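# Transfer upright block row into tray, keep flat stack

## Task

Put the row of blocks into the tray so they still stand on their edges pressed face against face, and leave the flat stack intact when the job ends.

## Robot and tools

Robot: two six-joint arms with parallel grippers, left_arm and right_arm. Scene frame: origin at table height midway between the nominal bases, +x out over the table, +z up, left_arm on the +y side (not the image side). Calibrated bases: left_arm at (+0.003, +0.256, 0) m, right_arm at (-0.033, -0.213, 0) m, both nearly unrotated. Each arm reports its hand pose (end_effector_position in metres, end_effector_quat_wxyz) in its own base frame; fixed cameras and the table use the scene frame. Reported hand poses may be off by a few centimetres, more at long reach. The gripper's fingers point along its +z and close along its y; end_effector_position is the point between the pads, about 5 mm back from the tips.

Row layout (used by execute_actions and move): exactly 14 numbers, each in [-1, 1]. First 7 belong to left_arm, next 7 to right_arm, always both even if one arm stays still. Per arm the order is: shoulder, elbow, wrist roll, forearm roll, waist, wrist pitch, then gripper opening. The six joint numbers are offsets, scaled so 1.0 equals 2.217 rad, measured from the Joint targets the arm had when the action (or move) began, not from the previous row. Sending 0 for a joint re-commands its current target. The opening is absolute: +1 fully open, -1 closed; to keep a gripper unchanged, resend its current command, because 0 means half-open. Closing fully takes about 1 s or more.

Joint ranges in rad: waist -2.618..2.618, shoulder 0.000..3.140, elbow -2.967..0.000, forearm roll -1.745..1.745, wrist pitch -1.220..1.220, wrist roll -2.094..2.094. Real ends may differ by 0.014 rad. An action asking a joint more than 0.014 rad beyond its range is rejected for both arms; a request past the real end is clipped and reported as "joint sent to its limit".

execute_actions(actions, cameras): actions is a list of actions; each action is a list of up to 15 rows, one row per 1/30 s step, with the last row held to fill 15 steps (0.5 s). An empty list just returns state and images. cameras selects images: omit or ["all"] for all, [] for none; names are cam_head_left, cam_head_right, cam_high, cam_low, cam_left_wrist, cam_right_wrist (each 672x504).

move(target, speed, blend, opening_speed, blocking, cameras): target is one 14-number row or a list of up to 15 rows, all offsets counted from the same starting Joint targets. Joints move together so hands follow curves; no obstacle avoidance. speed is the top rate in rad/s for the joint travelling farthest, 0.01 to 2 (default 0.5), one value or one per target. blend (rad) rounds corners between listed targets. opening_speed (at least 0.2 per second on the -1..+1 scale) ramps the gripper. blocking=false returns early while the move continues. Gripper values of later targets are applied only after everything pauses at that target. The result adds a "move:" line: done, off_target (resting more than 0.01 rad from target), moving, held or fault, plus limits=held and each arm's worst joint error.

wait(seconds 0..10) lets time pass holding commands. stop brakes a running move. zoom_image(camera, region [x0,y0,x1,y1], at most 504x504 px) enlarges part of the latest image. read_manual returns licence texts only. finished_scene(scene) ends the current scene irreversibly; pass its number.

Result lines: Joint positions (per arm, in the row order, then finger-pad gap in m, 0.070 open); Joint targets (the base for your next offsets); Joint torques (full drive output incl. arm weight, noisy, positive toward larger angle); grip_measured (opening on the command scale); Tool commands; step readings for action calls; "joint command not followed" when the clearance check between arms altered targets.

Motion limits: joint targets move at most 3 rad/s with 0.6 s acceleration, stay within 0.867 rad of the measured angle, and a target that would shift the hand over 70 mm is scaled back, so big moves need several actions.

Gripping: after first contact, command about 0.05 below grip_measured for full force (about 20 N per pad); less gives a softer hold. Fast closing squeezes harder.

Avoid: dropping blocks, releasing moving parts, fast impacts, pressing hard, letting anything fall off the table, and arms colliding (can end the scene). Contact torque at a joint's load limit (21.6 N m waist/shoulder/elbow, 7.52 N m wrist joints; wrist motors only give about 4 N m) stops that arm for 10 s. Holding loads or stretched poses heats motors; MOTOR HOT warns at 65 °C and at 80 °C the arm goes limp for 30 to 60 s. To end a push, command targets back past current positions. Loose objects or held parts may be nudged briefly by outside forces.

Each tool is called after ">>>" by a JSON object that holds its "api" and its "payload".

## Session

>>> {"api": "execute_actions", "payload": {"actions": []}}

Scene clock: 0.00 s.
left_arm: end_effector_position=(+0.5492, -0.0667, +0.2065) grip_measured=+1.00 end_effector_quat_wxyz=(+0.326, -0.036, +0.929, -0.173) | right_arm: end_effector_position=(+0.3861, -0.1457, +0.3323) grip_measured=+1.00 end_effector_quat_wxyz=(+0.456, +0.529, +0.715, +0.023)
Joint names: [shoulder, elbow, wrist roll, forearm roll, waist, wrist pitch]
Joint positions: left_arm=[2.033 -1.894 0.082 -0.404 -0.002 0.856 0.07] | right_arm=[1.416 -1.456 1.228 -0.436 -0.191 0.837 0.07]
Joint torques (N m): no reading
Joint targets: left_arm=[2.033 -1.894 0.082 -0.404 -0.002 0.856] | right_arm=[1.416 -1.456 1.228 -0.436 -0.191 0.837]
Tool commands: left_gripper/opening=+1.0 right_gripper/opening=+1.0

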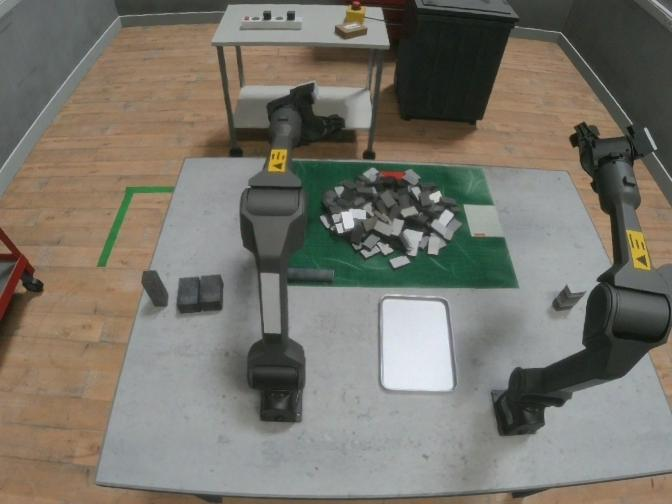

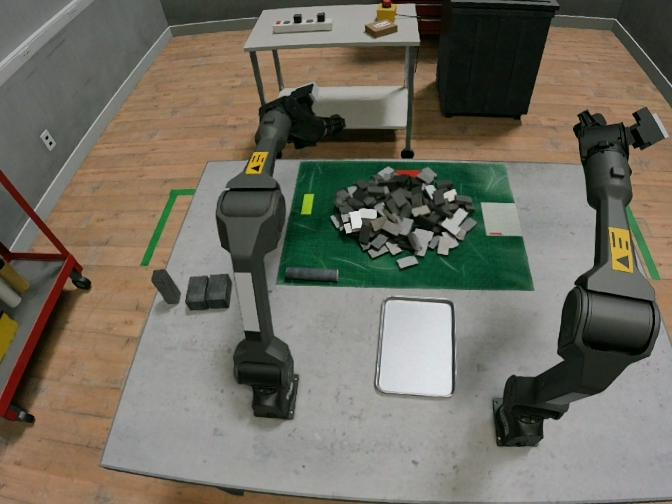

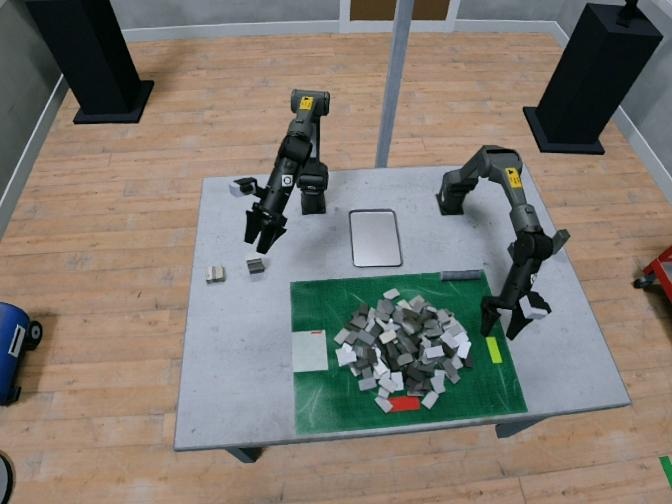

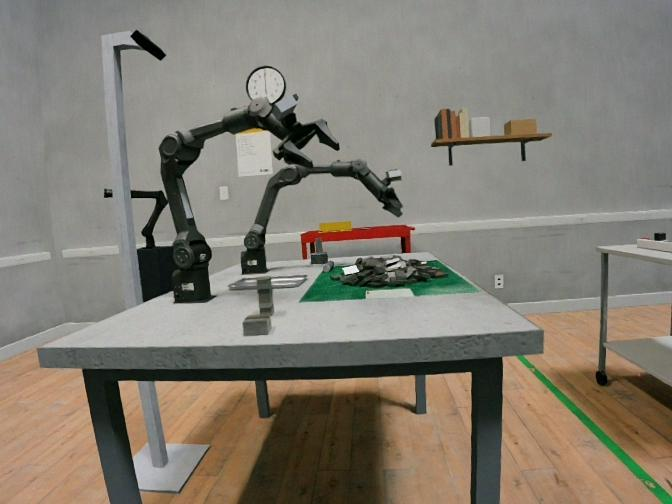

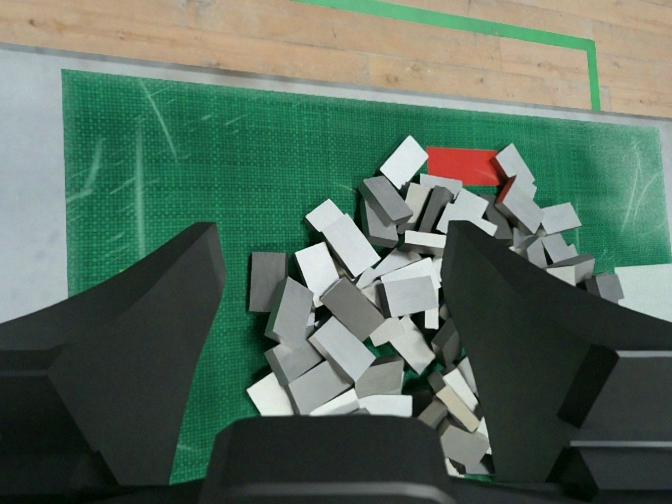

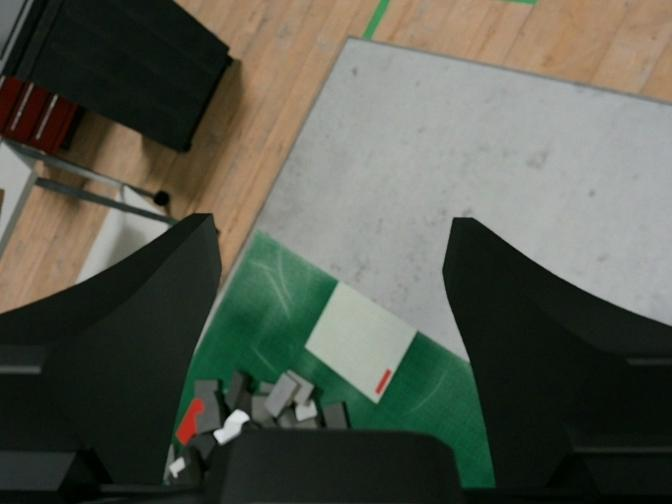

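>>> {"api": "zoom_image", "payload": {"camera": "cam_head_right", "region": [120, 240, 360, 420]}}

>>> {"api": "zoom_image", "payload": {"camera": "cam_high", "region": [180, 170, 420, 350]}}

>>> {"api": "zoom_image", "payload": {"camera": "cam_low", "region": [200, 220, 380, 355]}}

>>> {"api": "zoom_image", "payload": {"camera": "cam_head_left", "region": [520, 260, 620, 335]}}

>>> {"api": "zoom_image", "payload": {"camera": "cam_head_left", "region": [120, 240, 280, 360]}}

Scaled by 2.100.

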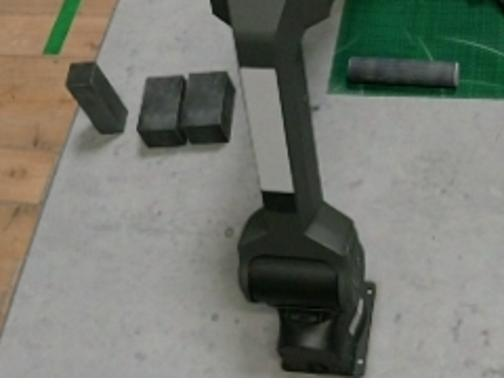

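Scaled by 2.100.

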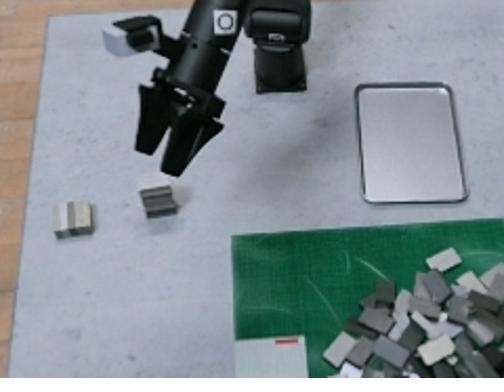

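Scaled by 2.800.

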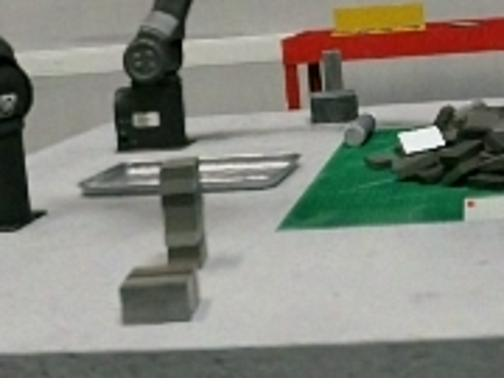

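Scaled by 5.040.

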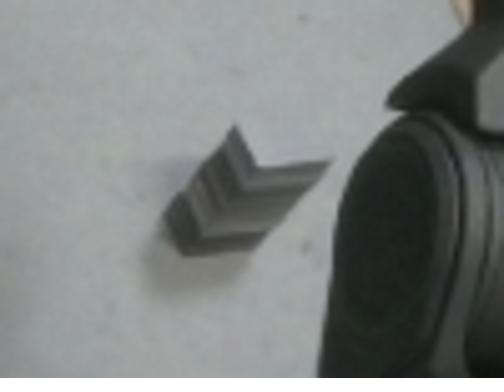

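Scaled by 3.150.

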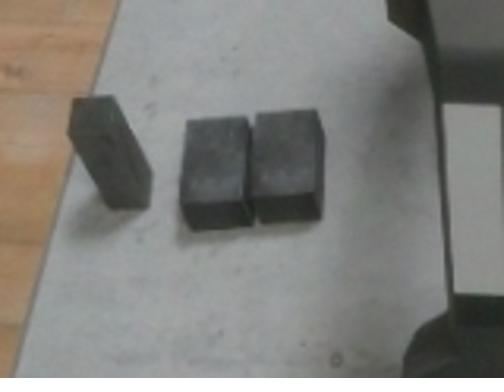

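>>> {"api": "move", "payload": {"target": [0,0,0,0,0,0,1,0.12,0.027,-0.554,0.1967,-0.302,0.17,1]}}

Scene clock: 8.47 s.
left_arm: end_effector_position=(+0.5492, -0.0667, +0.2065) grip_measured=+1.00 end_effector_quat_wxyz=(+0.326, -0.036, +0.929, -0.173) | right_arm: end_effector_position=(+0.2308, -0.2694, +0.1523) grip_measured=+1.00 end_effector_quat_wxyz=(+0.072, +0.416, +0.906, -0.033)
Joint names: [shoulder, elbow, wrist roll, forearm roll, waist, wrist pitch]
Joint positions: left_arm=[2.033 -1.894 0.082 -0.404 -0.002 0.856 0.07] | right_arm=[1.682 -1.396 0 0 -0.862 1.214 0.07]
Joint torques (N m): left_arm=[-7.46 -2.97 0.03 -0.32 -0.31 -0.64] | right_arm=[-5.43 -4.67 -0.05 -0.02 -0.18 -0.21]
Joint targets: left_arm=[2.033 -1.894 0.082 -0.404 -0.002 0.856] | right_arm=[1.682 -1.396 0.000 0.000 -0.861 1.213]
move: done

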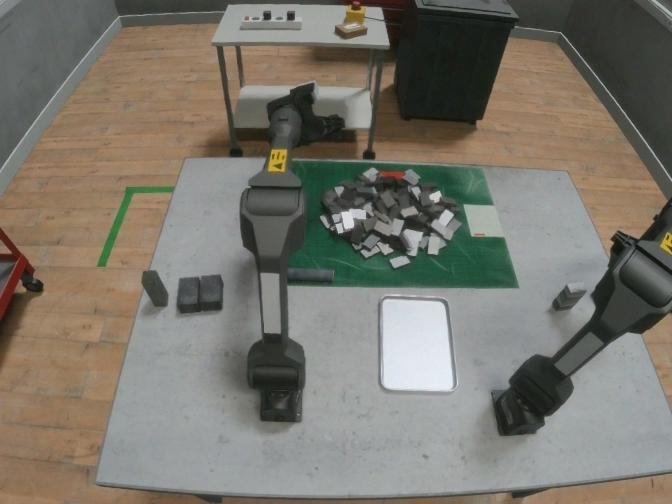

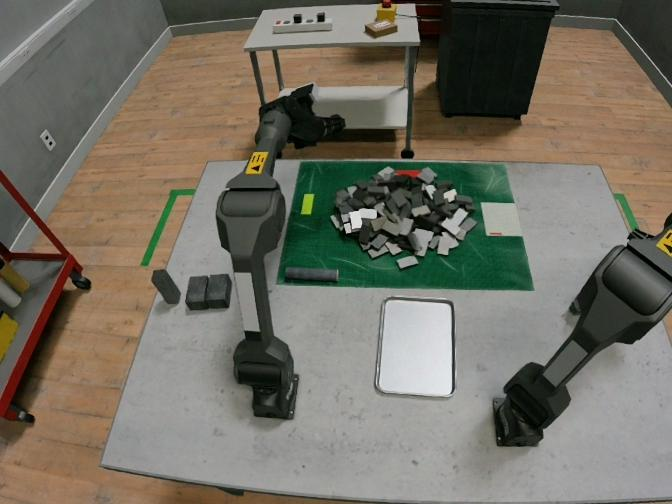

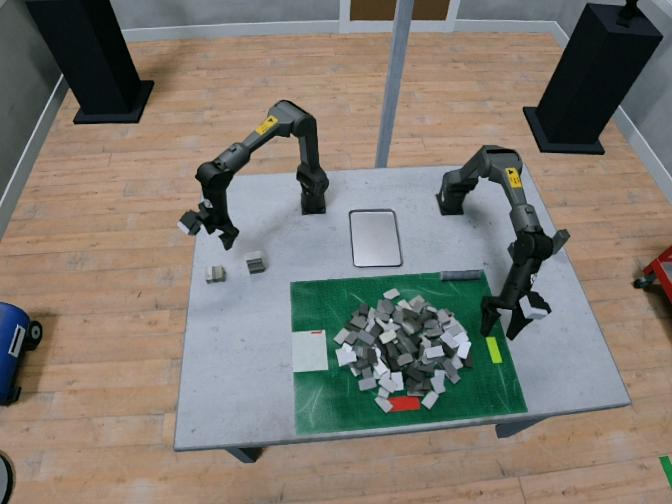

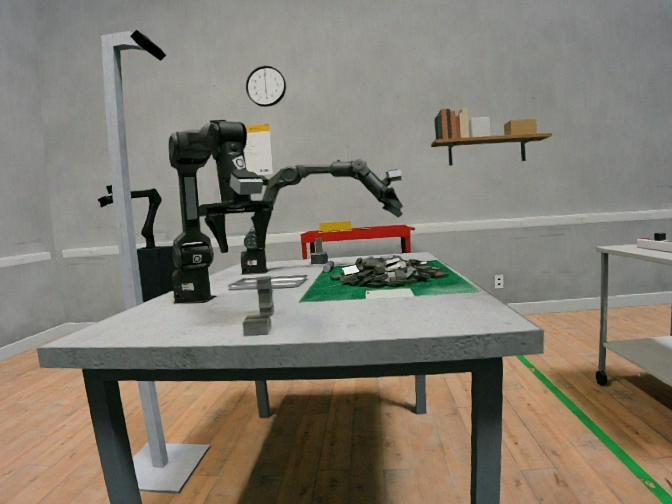

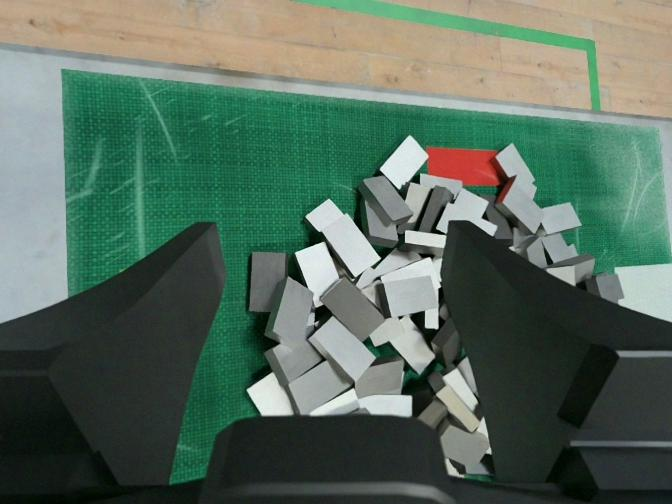

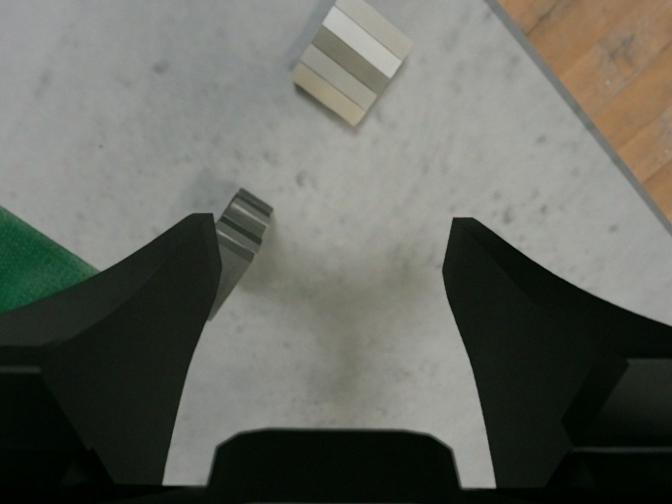

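>>> {"api": "zoom_image", "payload": {"camera": "cam_right_wrist", "region": [160, 0, 440, 340]}}

>>> {"api": "zoom_image", "payload": {"camera": "cam_low", "region": [225, 260, 315, 345]}}

>>> {"api": "zoom_image", "payload": {"camera": "cam_high", "region": [190, 230, 290, 300]}}

Scaled by 1.482.

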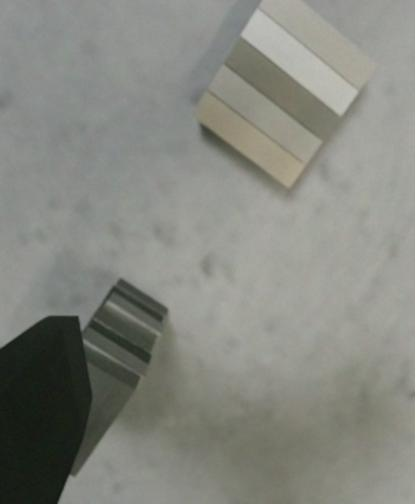

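Scaled by 5.600.

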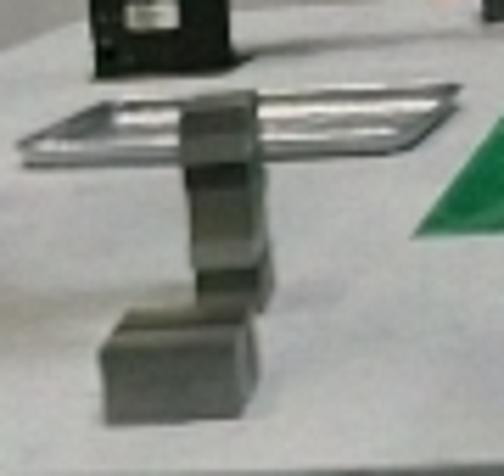

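Scaled by 5.040.

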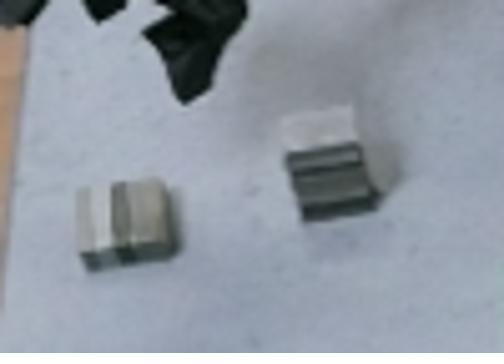

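>>> {"api": "move", "payload": {"target": [0,0,0,0,0,0,1,0.1601,-0.0992,-0.4497,0,-0.0092,0.003,1], "cameras": ["cam_right_wrist","cam_low","cam_high"]}}

>>> {"api": "zoom_image", "payload": {"camera": "cam_low", "region": [180, 190, 340, 350]}}

Scene clock: 14.37 s.
left_arm: end_effector_position=(+0.5492, -0.0667, +0.2065) grip_measured=+1.00 end_effector_quat_wxyz=(+0.326, -0.036, +0.929, -0.173) | right_arm: end_effector_position=(+0.2605, -0.3159, +0.0744) grip_measured=+1.00 end_effector_quat_wxyz=(+0.005, -0.058, +0.998, -0.007)
Joint names: [shoulder, elbow, wrist roll, forearm roll, waist, wrist pitch]
Joint positions: left_arm=[2.033 -1.894 0.082 -0.404 -0.002 0.856 0.07] | right_arm=[2.038 -1.616 -0.996 0 -0.881 1.218 0.07]
Joint torques (N m): left_arm=[-7.5 -2.94 0.05 -0.32 -0.33 -0.64] | right_arm=[-7.1 -5.65 -0.01 -0.08 -0.86 0.06]
Joint targets: left_arm=[2.033 -1.894 0.082 -0.404 -0.002 0.856] | right_arm=[2.037 -1.616 -0.996 0.000 -0.881 1.219]
joint sent to its limit (right arm) — the wrist pitch, upper limit.
move: done
Images, in order (width x height): cam_high 672x504, cam_low 672x504, cam_right_wrist 672x504.

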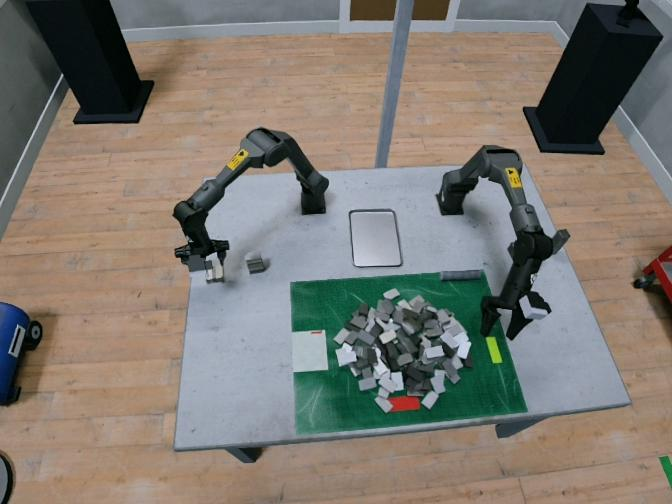

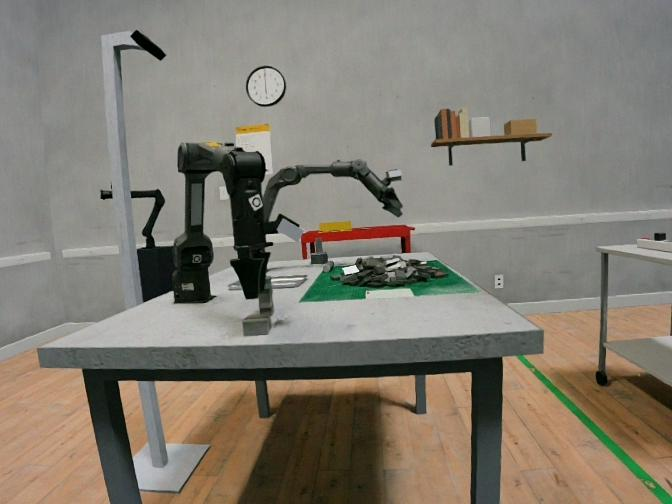

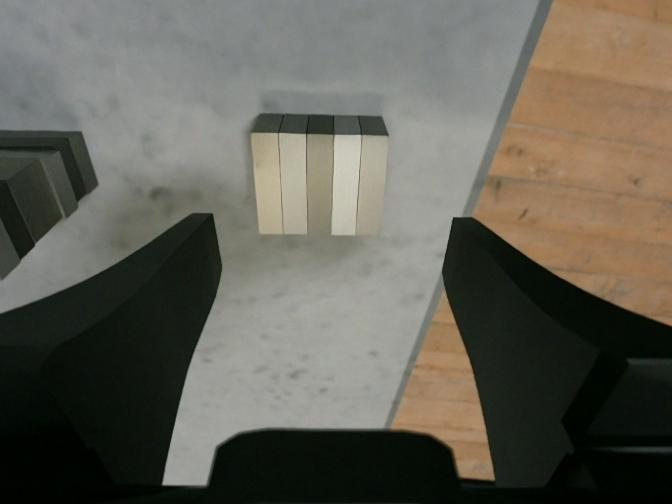

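Scaled by 3.150.

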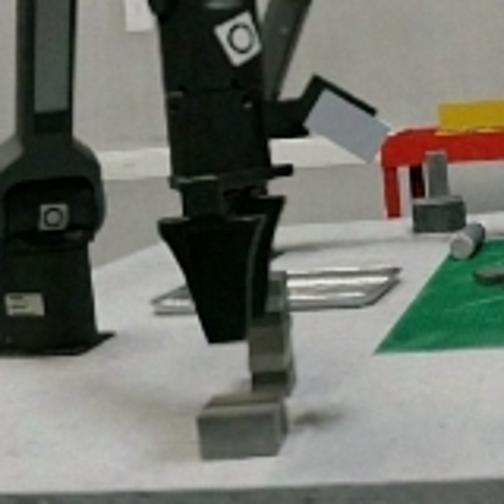

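>>> {"api": "move", "payload": {"target": [[0,0,0,0,0,0,1,0.0108,0.0374,0.0014,0,0.0014,-0.0401,1],[0,0,0,0,0,0,1,0.0316,0.0636,0.0014,0,0.0014,-0.0871,1]], "blend": 0.02, "speed": [0.3,0.12], "cameras": ["cam_right_wrist","cam_low","cam_high"]}}

>>> {"api": "zoom_image", "payload": {"camera": "cam_low", "region": [200, 260, 300, 350]}}

Scene clock: 17.17 s.
left_arm: end_effector_position=(+0.5492, -0.0667, +0.2065) grip_measured=+1.00 end_effector_quat_wxyz=(+0.326, -0.036, +0.929, -0.173) | right_arm: end_effector_position=(+0.2574, -0.3103, +0.0129) grip_measured=+1.00 end_effector_quat_wxyz=(+0.000, -0.058, +0.998, +0.000)
Joint names: [shoulder, elbow, wrist roll, forearm roll, waist, wrist pitch]
Joint positions: left_arm=[2.033 -1.894 0.082 -0.404 -0.002 0.856 0.07] | right_arm=[2.107 -1.474 -0.994 0 -0.878 1.025 0.07]
Joint torques (N m): left_arm=[-7.5 -2.92 0.05 -0.31 -0.33 -0.64] | right_arm=[-7.08 -4.09 0.01 -0.05 0.14 0.05]
Joint targets: left_arm=[2.033 -1.894 0.082 -0.404 -0.002 0.856] | right_arm=[2.107 -1.475 -0.993 0.000 -0.878 1.026]
move: done
Images, in order (width x height): cam_high 672x504, cam_low 672x504, cam_right_wrist 672x504.

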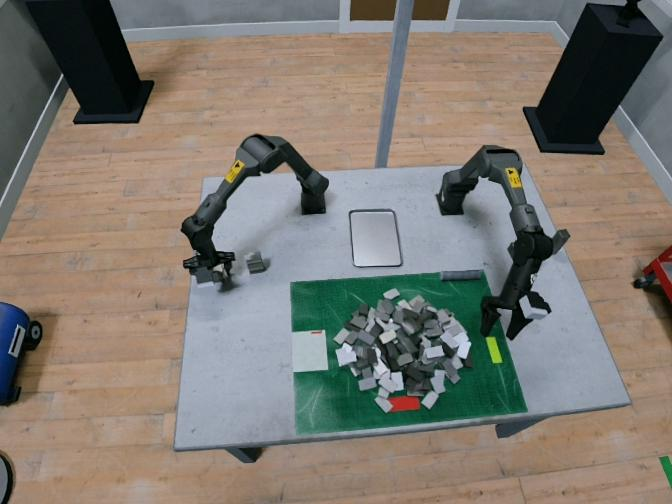

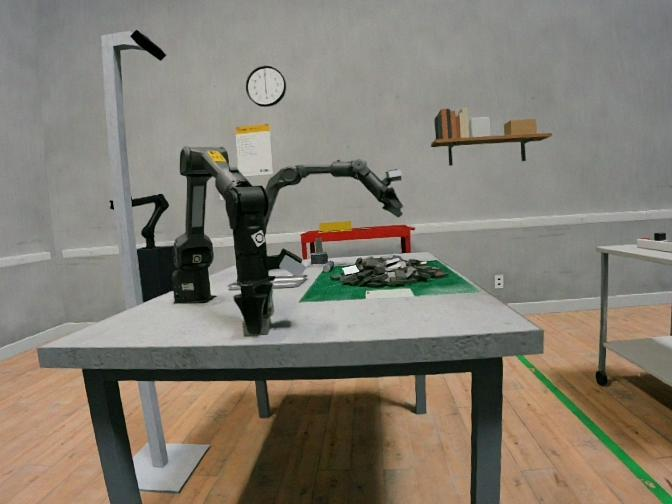

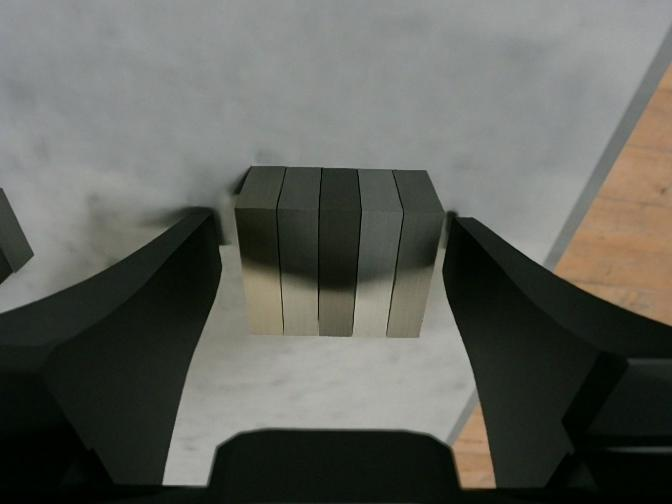

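Scaled by 5.040.

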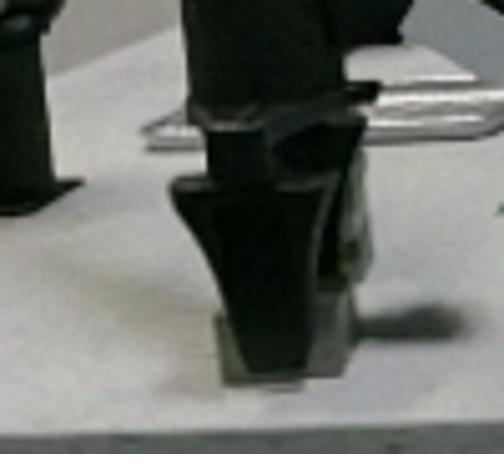

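>>> {"api": "move", "payload": {"target": [0,0,0,0,0,0,1,0,0,0,0,0,0,0.3], "opening_speed": 0.4, "cameras": ["cam_right_wrist"]}}

Scene clock: 19.63 s.
left_arm: end_effector_position=(+0.5492, -0.0667, +0.2065) grip_measured=+1.00 end_effector_quat_wxyz=(+0.326, -0.036, +0.929, -0.173) | right_arm: end_effector_position=(+0.2575, -0.3104, +0.0131) grip_measured=+0.44 end_effector_quat_wxyz=(+0.000, -0.058, +0.998, +0.000)
Joint names: [shoulder, elbow, wrist roll, forearm roll, waist, wrist pitch]
Joint positions: left_arm=[2.033 -1.894 0.082 -0.404 -0.002 0.856 0.07] | right_arm=[2.107 -1.475 -0.994 0 -0.878 1.026 0.05]
Joint torques (N m): left_arm=[-7.53 -2.91 0.06 -0.3 -0.32 -0.64] | right_arm=[-6.75 -4.46 -0.02 0.3 0.27 0.35]
Joint targets: left_arm=[2.033 -1.894 0.082 -0.404 -0.002 0.856] | right_arm=[2.107 -1.475 -0.993 0.000 -0.878 1.026]
move: done
Images, in order (width x height): cam_right_wrist 672x504.

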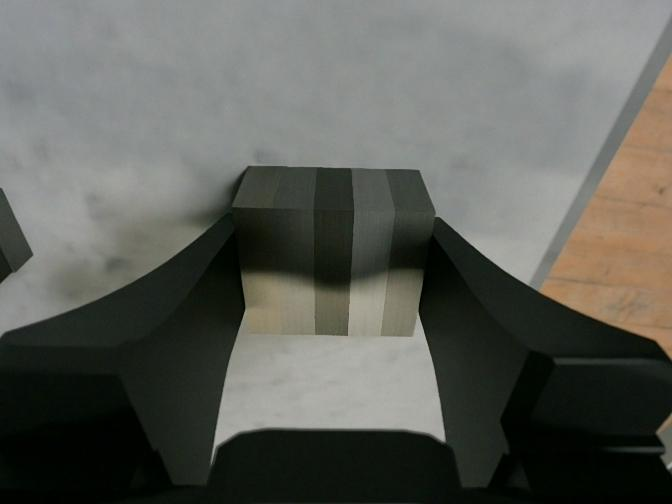

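>>> {"api": "move", "payload": {"target": [[0,0,0,0,0,0,1,-0.0284,-0.0415,0,0,0,0.0699,0.3],[0,0,0,0,0,0,1,-0.2143,0.1177,0,0,0,0.0871,0.3],[0,0,0,0,0,0,1,-0.2918,0.2057,0.8764,0,0.8245,0.0862,0.3]], "blend": 0.06, "speed": [0.2,0.4,0.6]}}

Scene clock: 28.33 s.
left_arm: end_effector_position=(+0.5492, -0.0667, +0.2065) grip_measured=+1.00 end_effector_quat_wxyz=(+0.326, -0.036, +0.929, -0.173) | right_arm: end_effector_position=(+0.1451, +0.2031, +0.1198) grip_measured=+0.44 end_effector_quat_wxyz=(+0.000, -0.001, +1.000, -0.001)
Joint names: [shoulder, elbow, wrist roll, forearm roll, waist, wrist pitch]
Joint positions: left_arm=[2.033 -1.894 0.082 -0.404 -0.002 0.856 0.07] | right_arm=[1.46 -1.019 0.95 0 0.951 1.218 0.05]
Joint torques (N m): left_arm=[-7.58 -2.95 0.07 -0.3 -0.28 -0.64] | right_arm=[-4.58 -5.31 -0.02 -0.29 -0.96 -0.01]
Joint targets: left_arm=[2.033 -1.894 0.082 -0.404 -0.002 0.856] | right_arm=[1.460 -1.019 0.949 0.000 0.950 1.217]
move: done

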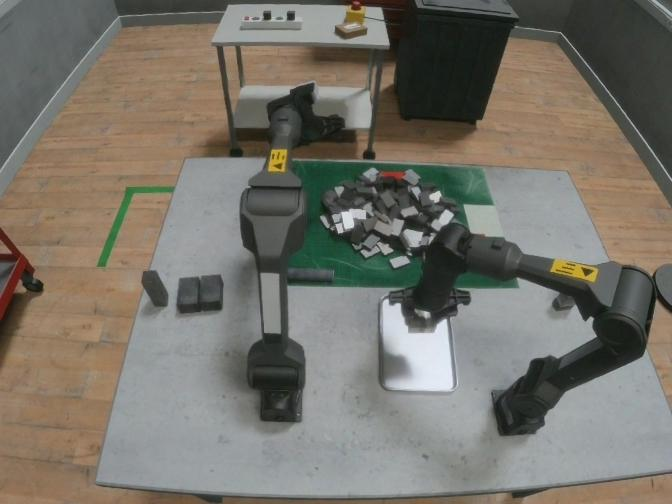

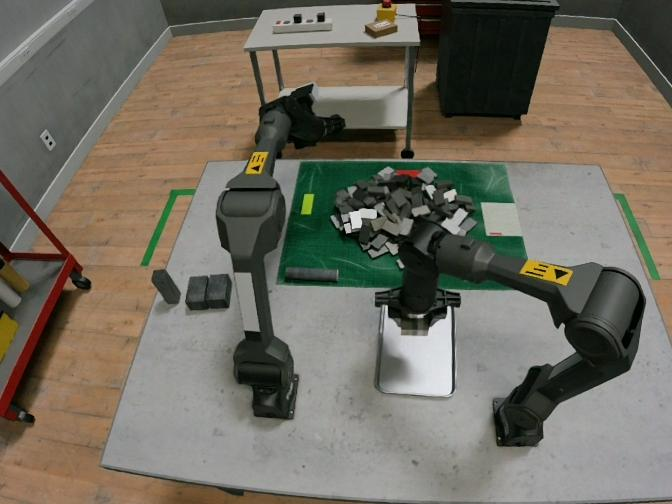

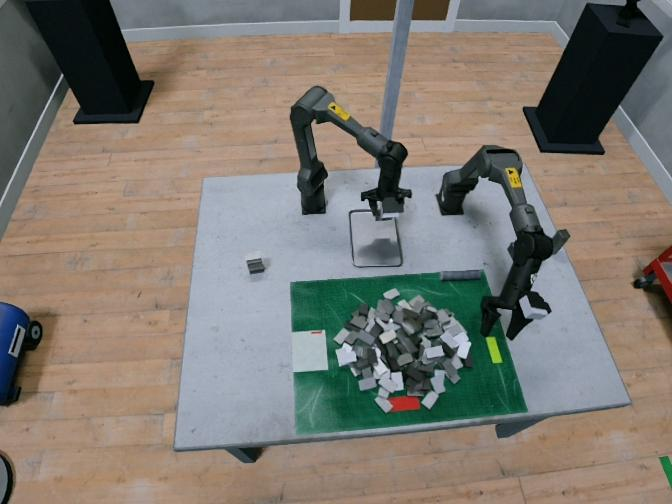

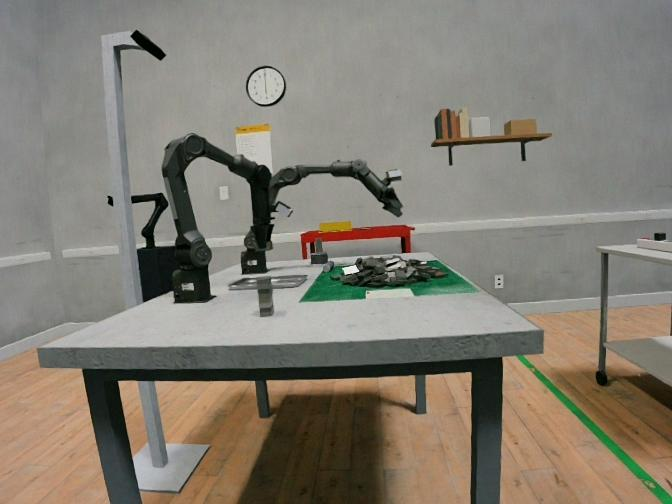

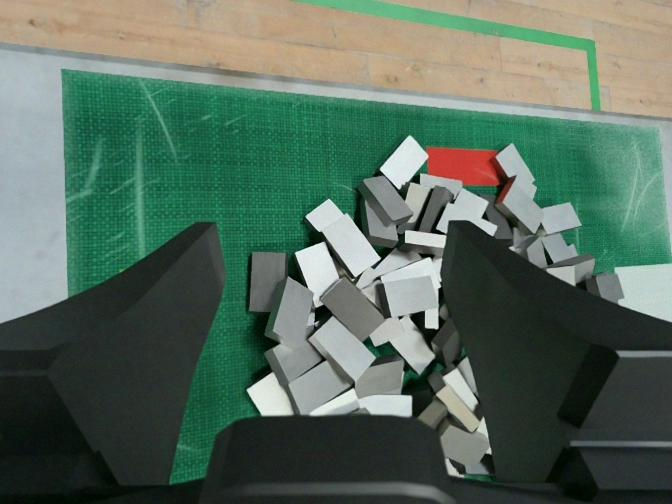

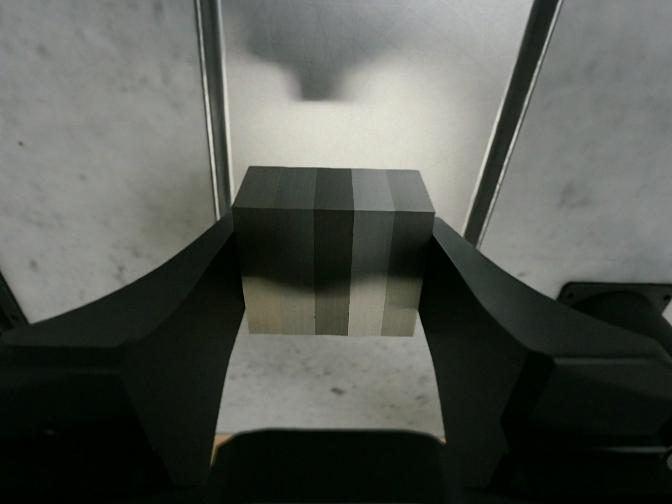

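>>> {"api": "move", "payload": {"target": [[0,0,0,0,0,0,1,0.0293,0.106,0.0307,0,-0.0152,-0.1353,0.3],[0,0,0,0,0,0,1,0.0591,0.1331,0.0307,0,-0.0152,-0.1922,0.3]], "blend": 0.03, "speed": [0.3,0.15]}}

>>> {"api": "zoom_image", "payload": {"camera": "cam_low", "region": [210, 240, 320, 330]}}

Scene clock: 32.20 s.
left_arm: end_effector_position=(+0.5492, -0.0667, +0.2065) grip_measured=+1.00 end_effector_quat_wxyz=(+0.326, -0.036, +0.929, -0.173) | right_arm: end_effector_position=(+0.1448, +0.1888, +0.0218) grip_measured=+0.44 end_effector_quat_wxyz=(+0.000, +0.050, +0.999, +0.000)
Joint names: [shoulder, elbow, wrist roll, forearm roll, waist, wrist pitch]
Joint positions: left_arm=[2.033 -1.894 0.082 -0.404 -0.002 0.856 0.07] | right_arm=[1.592 -0.723 1.017 0 0.917 0.79 0.05]
Joint torques (N m): left_arm=[-7.56 -2.95 0.09 -0.31 -0.31 -0.64] | right_arm=[-4.67 -4.61 -0.01 -0.21 -0.75 0.11]
Joint targets: left_arm=[2.033 -1.894 0.082 -0.404 -0.002 0.856] | right_arm=[1.591 -0.724 1.017 0.000 0.916 0.791]
move: done

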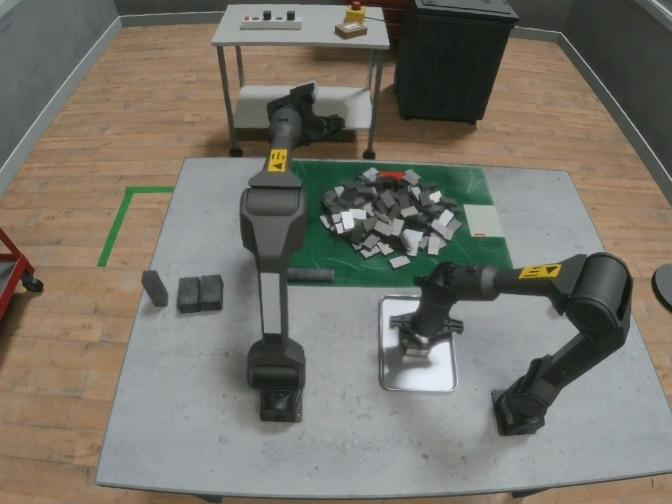

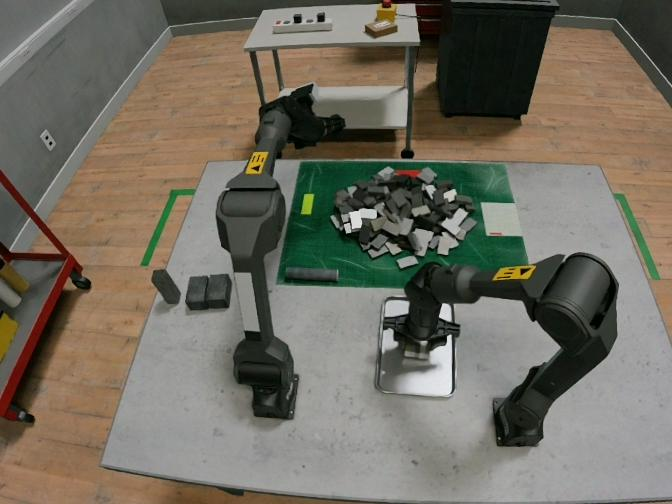

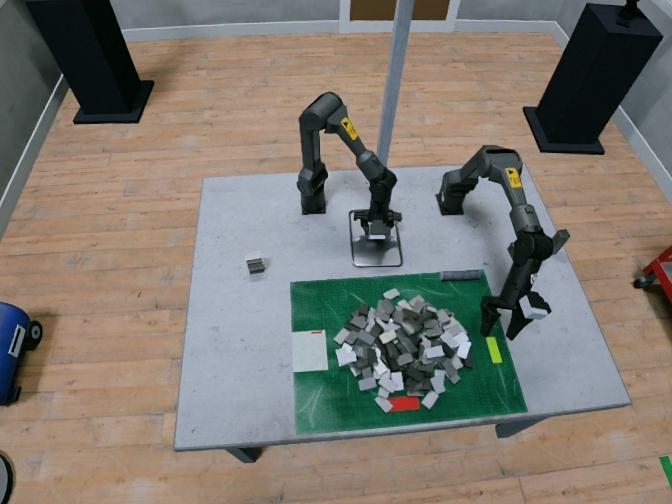

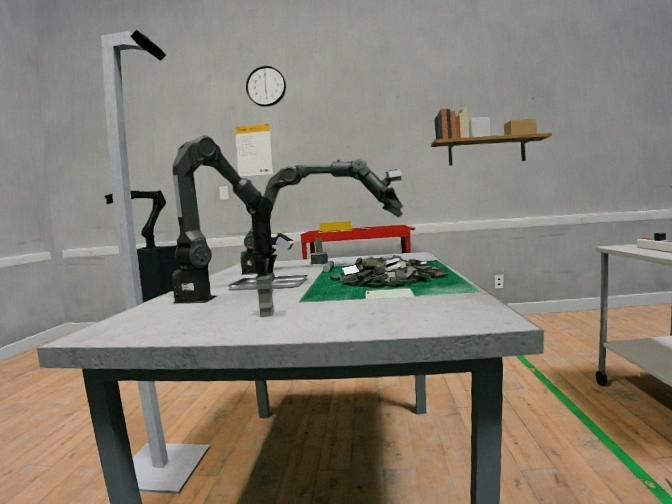

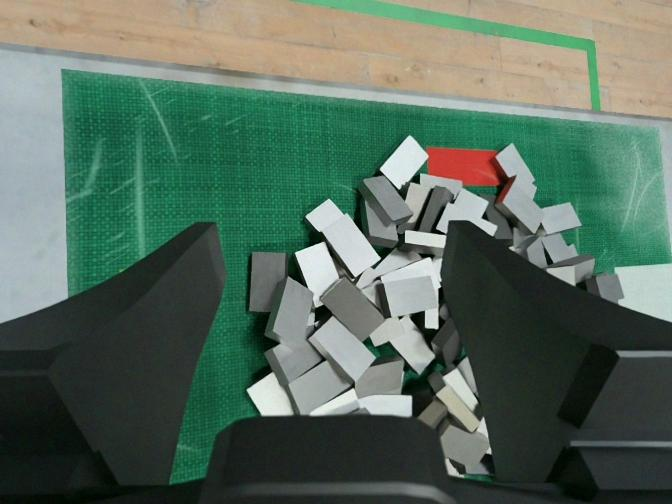

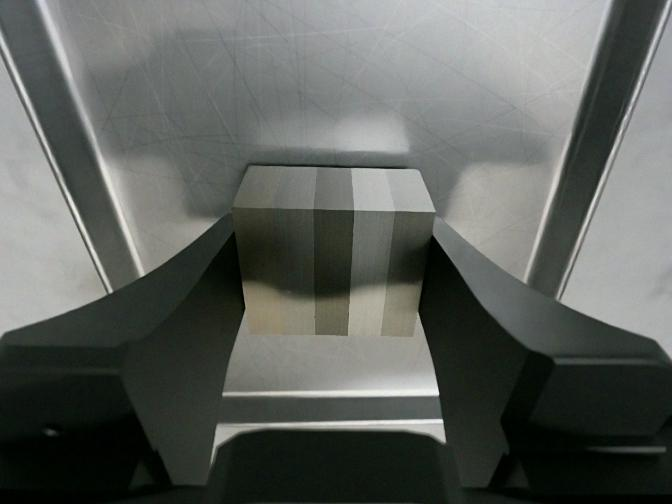

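Scaled by 4.582.

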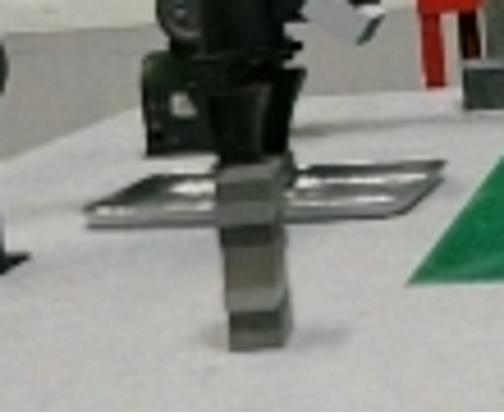

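>>> {"api": "move", "payload": {"target": [0,0,0,0,0,0,1,0.0086,0.0063,0,0,0,-0.0144,0.3], "speed": 0.04, "cameras": ["cam_right_wrist"]}}

Scene clock: 33.53 s.
left_arm: end_effector_position=(+0.5492, -0.0667, +0.2065) grip_measured=+1.00 end_effector_quat_wxyz=(+0.326, -0.036, +0.929, -0.173) | right_arm: end_effector_position=(+0.1449, +0.1888, +0.0151) grip_measured=+0.44 end_effector_quat_wxyz=(+0.000, +0.050, +0.999, +0.000)
Joint names: [shoulder, elbow, wrist roll, forearm roll, waist, wrist pitch]
Joint positions: left_arm=[2.033 -1.894 0.082 -0.404 -0.002 0.856 0.07] | right_arm=[1.61 -0.71 1.017 0 0.917 0.759 0.05]
Joint torques (N m): left_arm=[-7.55 -2.94 0.08 -0.31 -0.31 -0.64] | right_arm=[-4.41 -3.6 -0.08 -0.18 -0.59 0.01]
Joint targets: left_arm=[2.033 -1.894 0.082 -0.404 -0.002 0.856] | right_arm=[1.610 -0.710 1.017 0.000 0.916 0.759]
move: done
Images, in order (width x height): cam_right_wrist 672x504.

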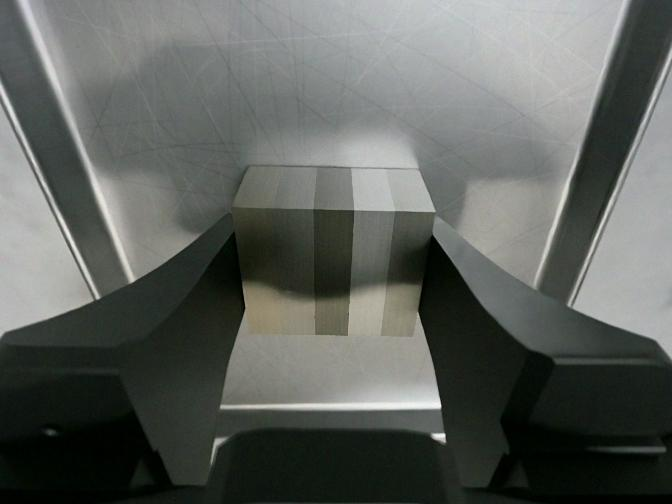

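>>> {"api": "move", "payload": {"target": [0,0,0,0,0,0,1,0,0,0,0,0,0,0.85], "opening_speed": 0.3, "cameras": ["cam_right_wrist"]}}

Scene clock: 35.77 s.
left_arm: end_effector_position=(+0.5492, -0.0667, +0.2065) grip_measured=+1.00 end_effector_quat_wxyz=(+0.326, -0.036, +0.929, -0.173) | right_arm: end_effector_position=(+0.1449, +0.1888, +0.0151) grip_measured=+0.85 end_effector_quat_wxyz=(+0.000, +0.050, +0.999, +0.000)
Joint names: [shoulder, elbow, wrist roll, forearm roll, waist, wrist pitch]
Joint positions: left_arm=[2.033 -1.894 0.082 -0.404 -0.002 0.856 0.07] | right_arm=[1.61 -0.71 1.017 0 0.917 0.759 0.065]
Joint torques (N m): left_arm=[-7.54 -2.97 0.08 -0.3 -0.32 -0.64] | right_arm=[-3.37 -4.37 -0.13 -0.17 -0.27 -0.02]
Joint targets: left_arm=[2.033 -1.894 0.082 -0.404 -0.002 0.856] | right_arm=[1.610 -0.710 1.017 0.000 0.916 0.759]
move: done
Images, in order (width x height): cam_right_wrist 672x504.

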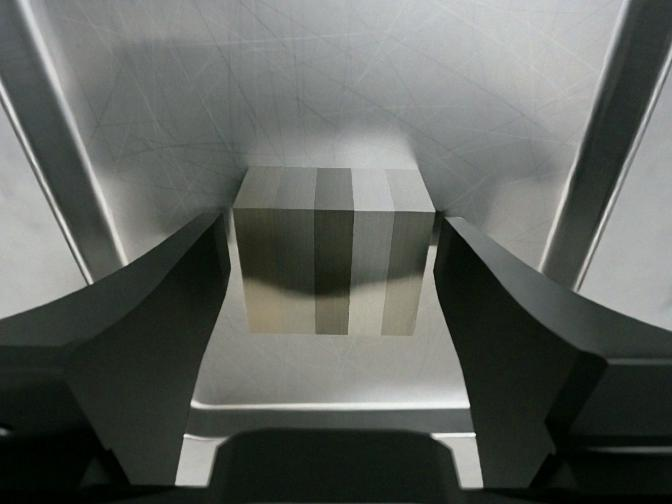

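>>> {"api": "move", "payload": {"target": [[0,0,0,0,0,0,1,-0.0383,-0.0334,0,0,0,0.0713,0.85],[0,0,0,0,0,0,1,-0.0677,-0.1394,0,0,0,0.206,0.85]], "blend": 0.03, "speed": [0.15,0.4], "cameras": ["cam_right_wrist","cam_high"]}}

Scene clock: 38.17 s.
left_arm: end_effector_position=(+0.5492, -0.0667, +0.2065) grip_measured=+1.00 end_effector_quat_wxyz=(+0.326, -0.036, +0.929, -0.173) | right_arm: end_effector_position=(+0.1526, +0.1988, +0.1206) grip_measured=+0.85 end_effector_quat_wxyz=(+0.001, +0.050, +0.999, +0.001)
Joint names: [shoulder, elbow, wrist roll, forearm roll, waist, wrist pitch]
Joint positions: left_arm=[2.033 -1.894 0.082 -0.404 -0.002 0.856 0.07] | right_arm=[1.459 -1.021 1.017 0 0.917 1.216 0.065]
Joint torques (N m): left_arm=[-7.55 -2.97 0.09 -0.3 -0.31 -0.63] | right_arm=[-3.25 -3.54 -0.11 -0.15 -0.08 -0.05]
Joint targets: left_arm=[2.033 -1.894 0.082 -0.404 -0.002 0.856] | right_arm=[1.460 -1.019 1.017 0.000 0.916 1.216]
move: done
Images, in order (width x height): cam_high 672x504, cam_right_wrist 672x504.

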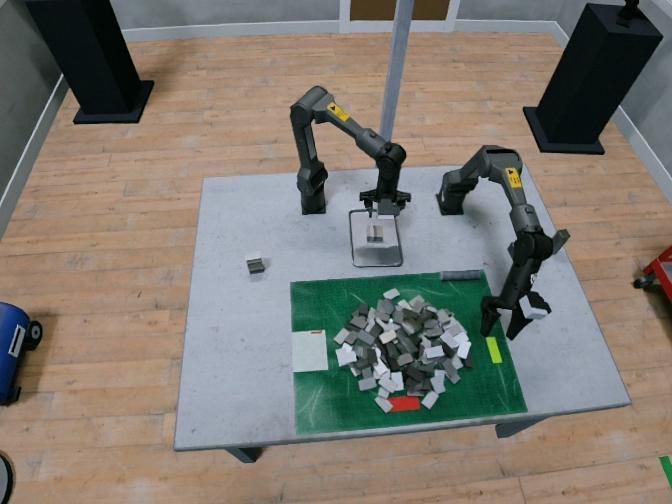

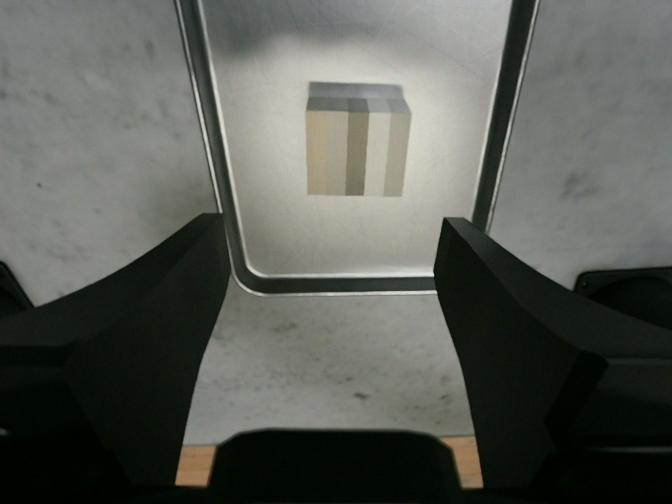

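>>> {"api": "finished_scene", "payload": {"scene": 1}}

The scene is finished: the task was done.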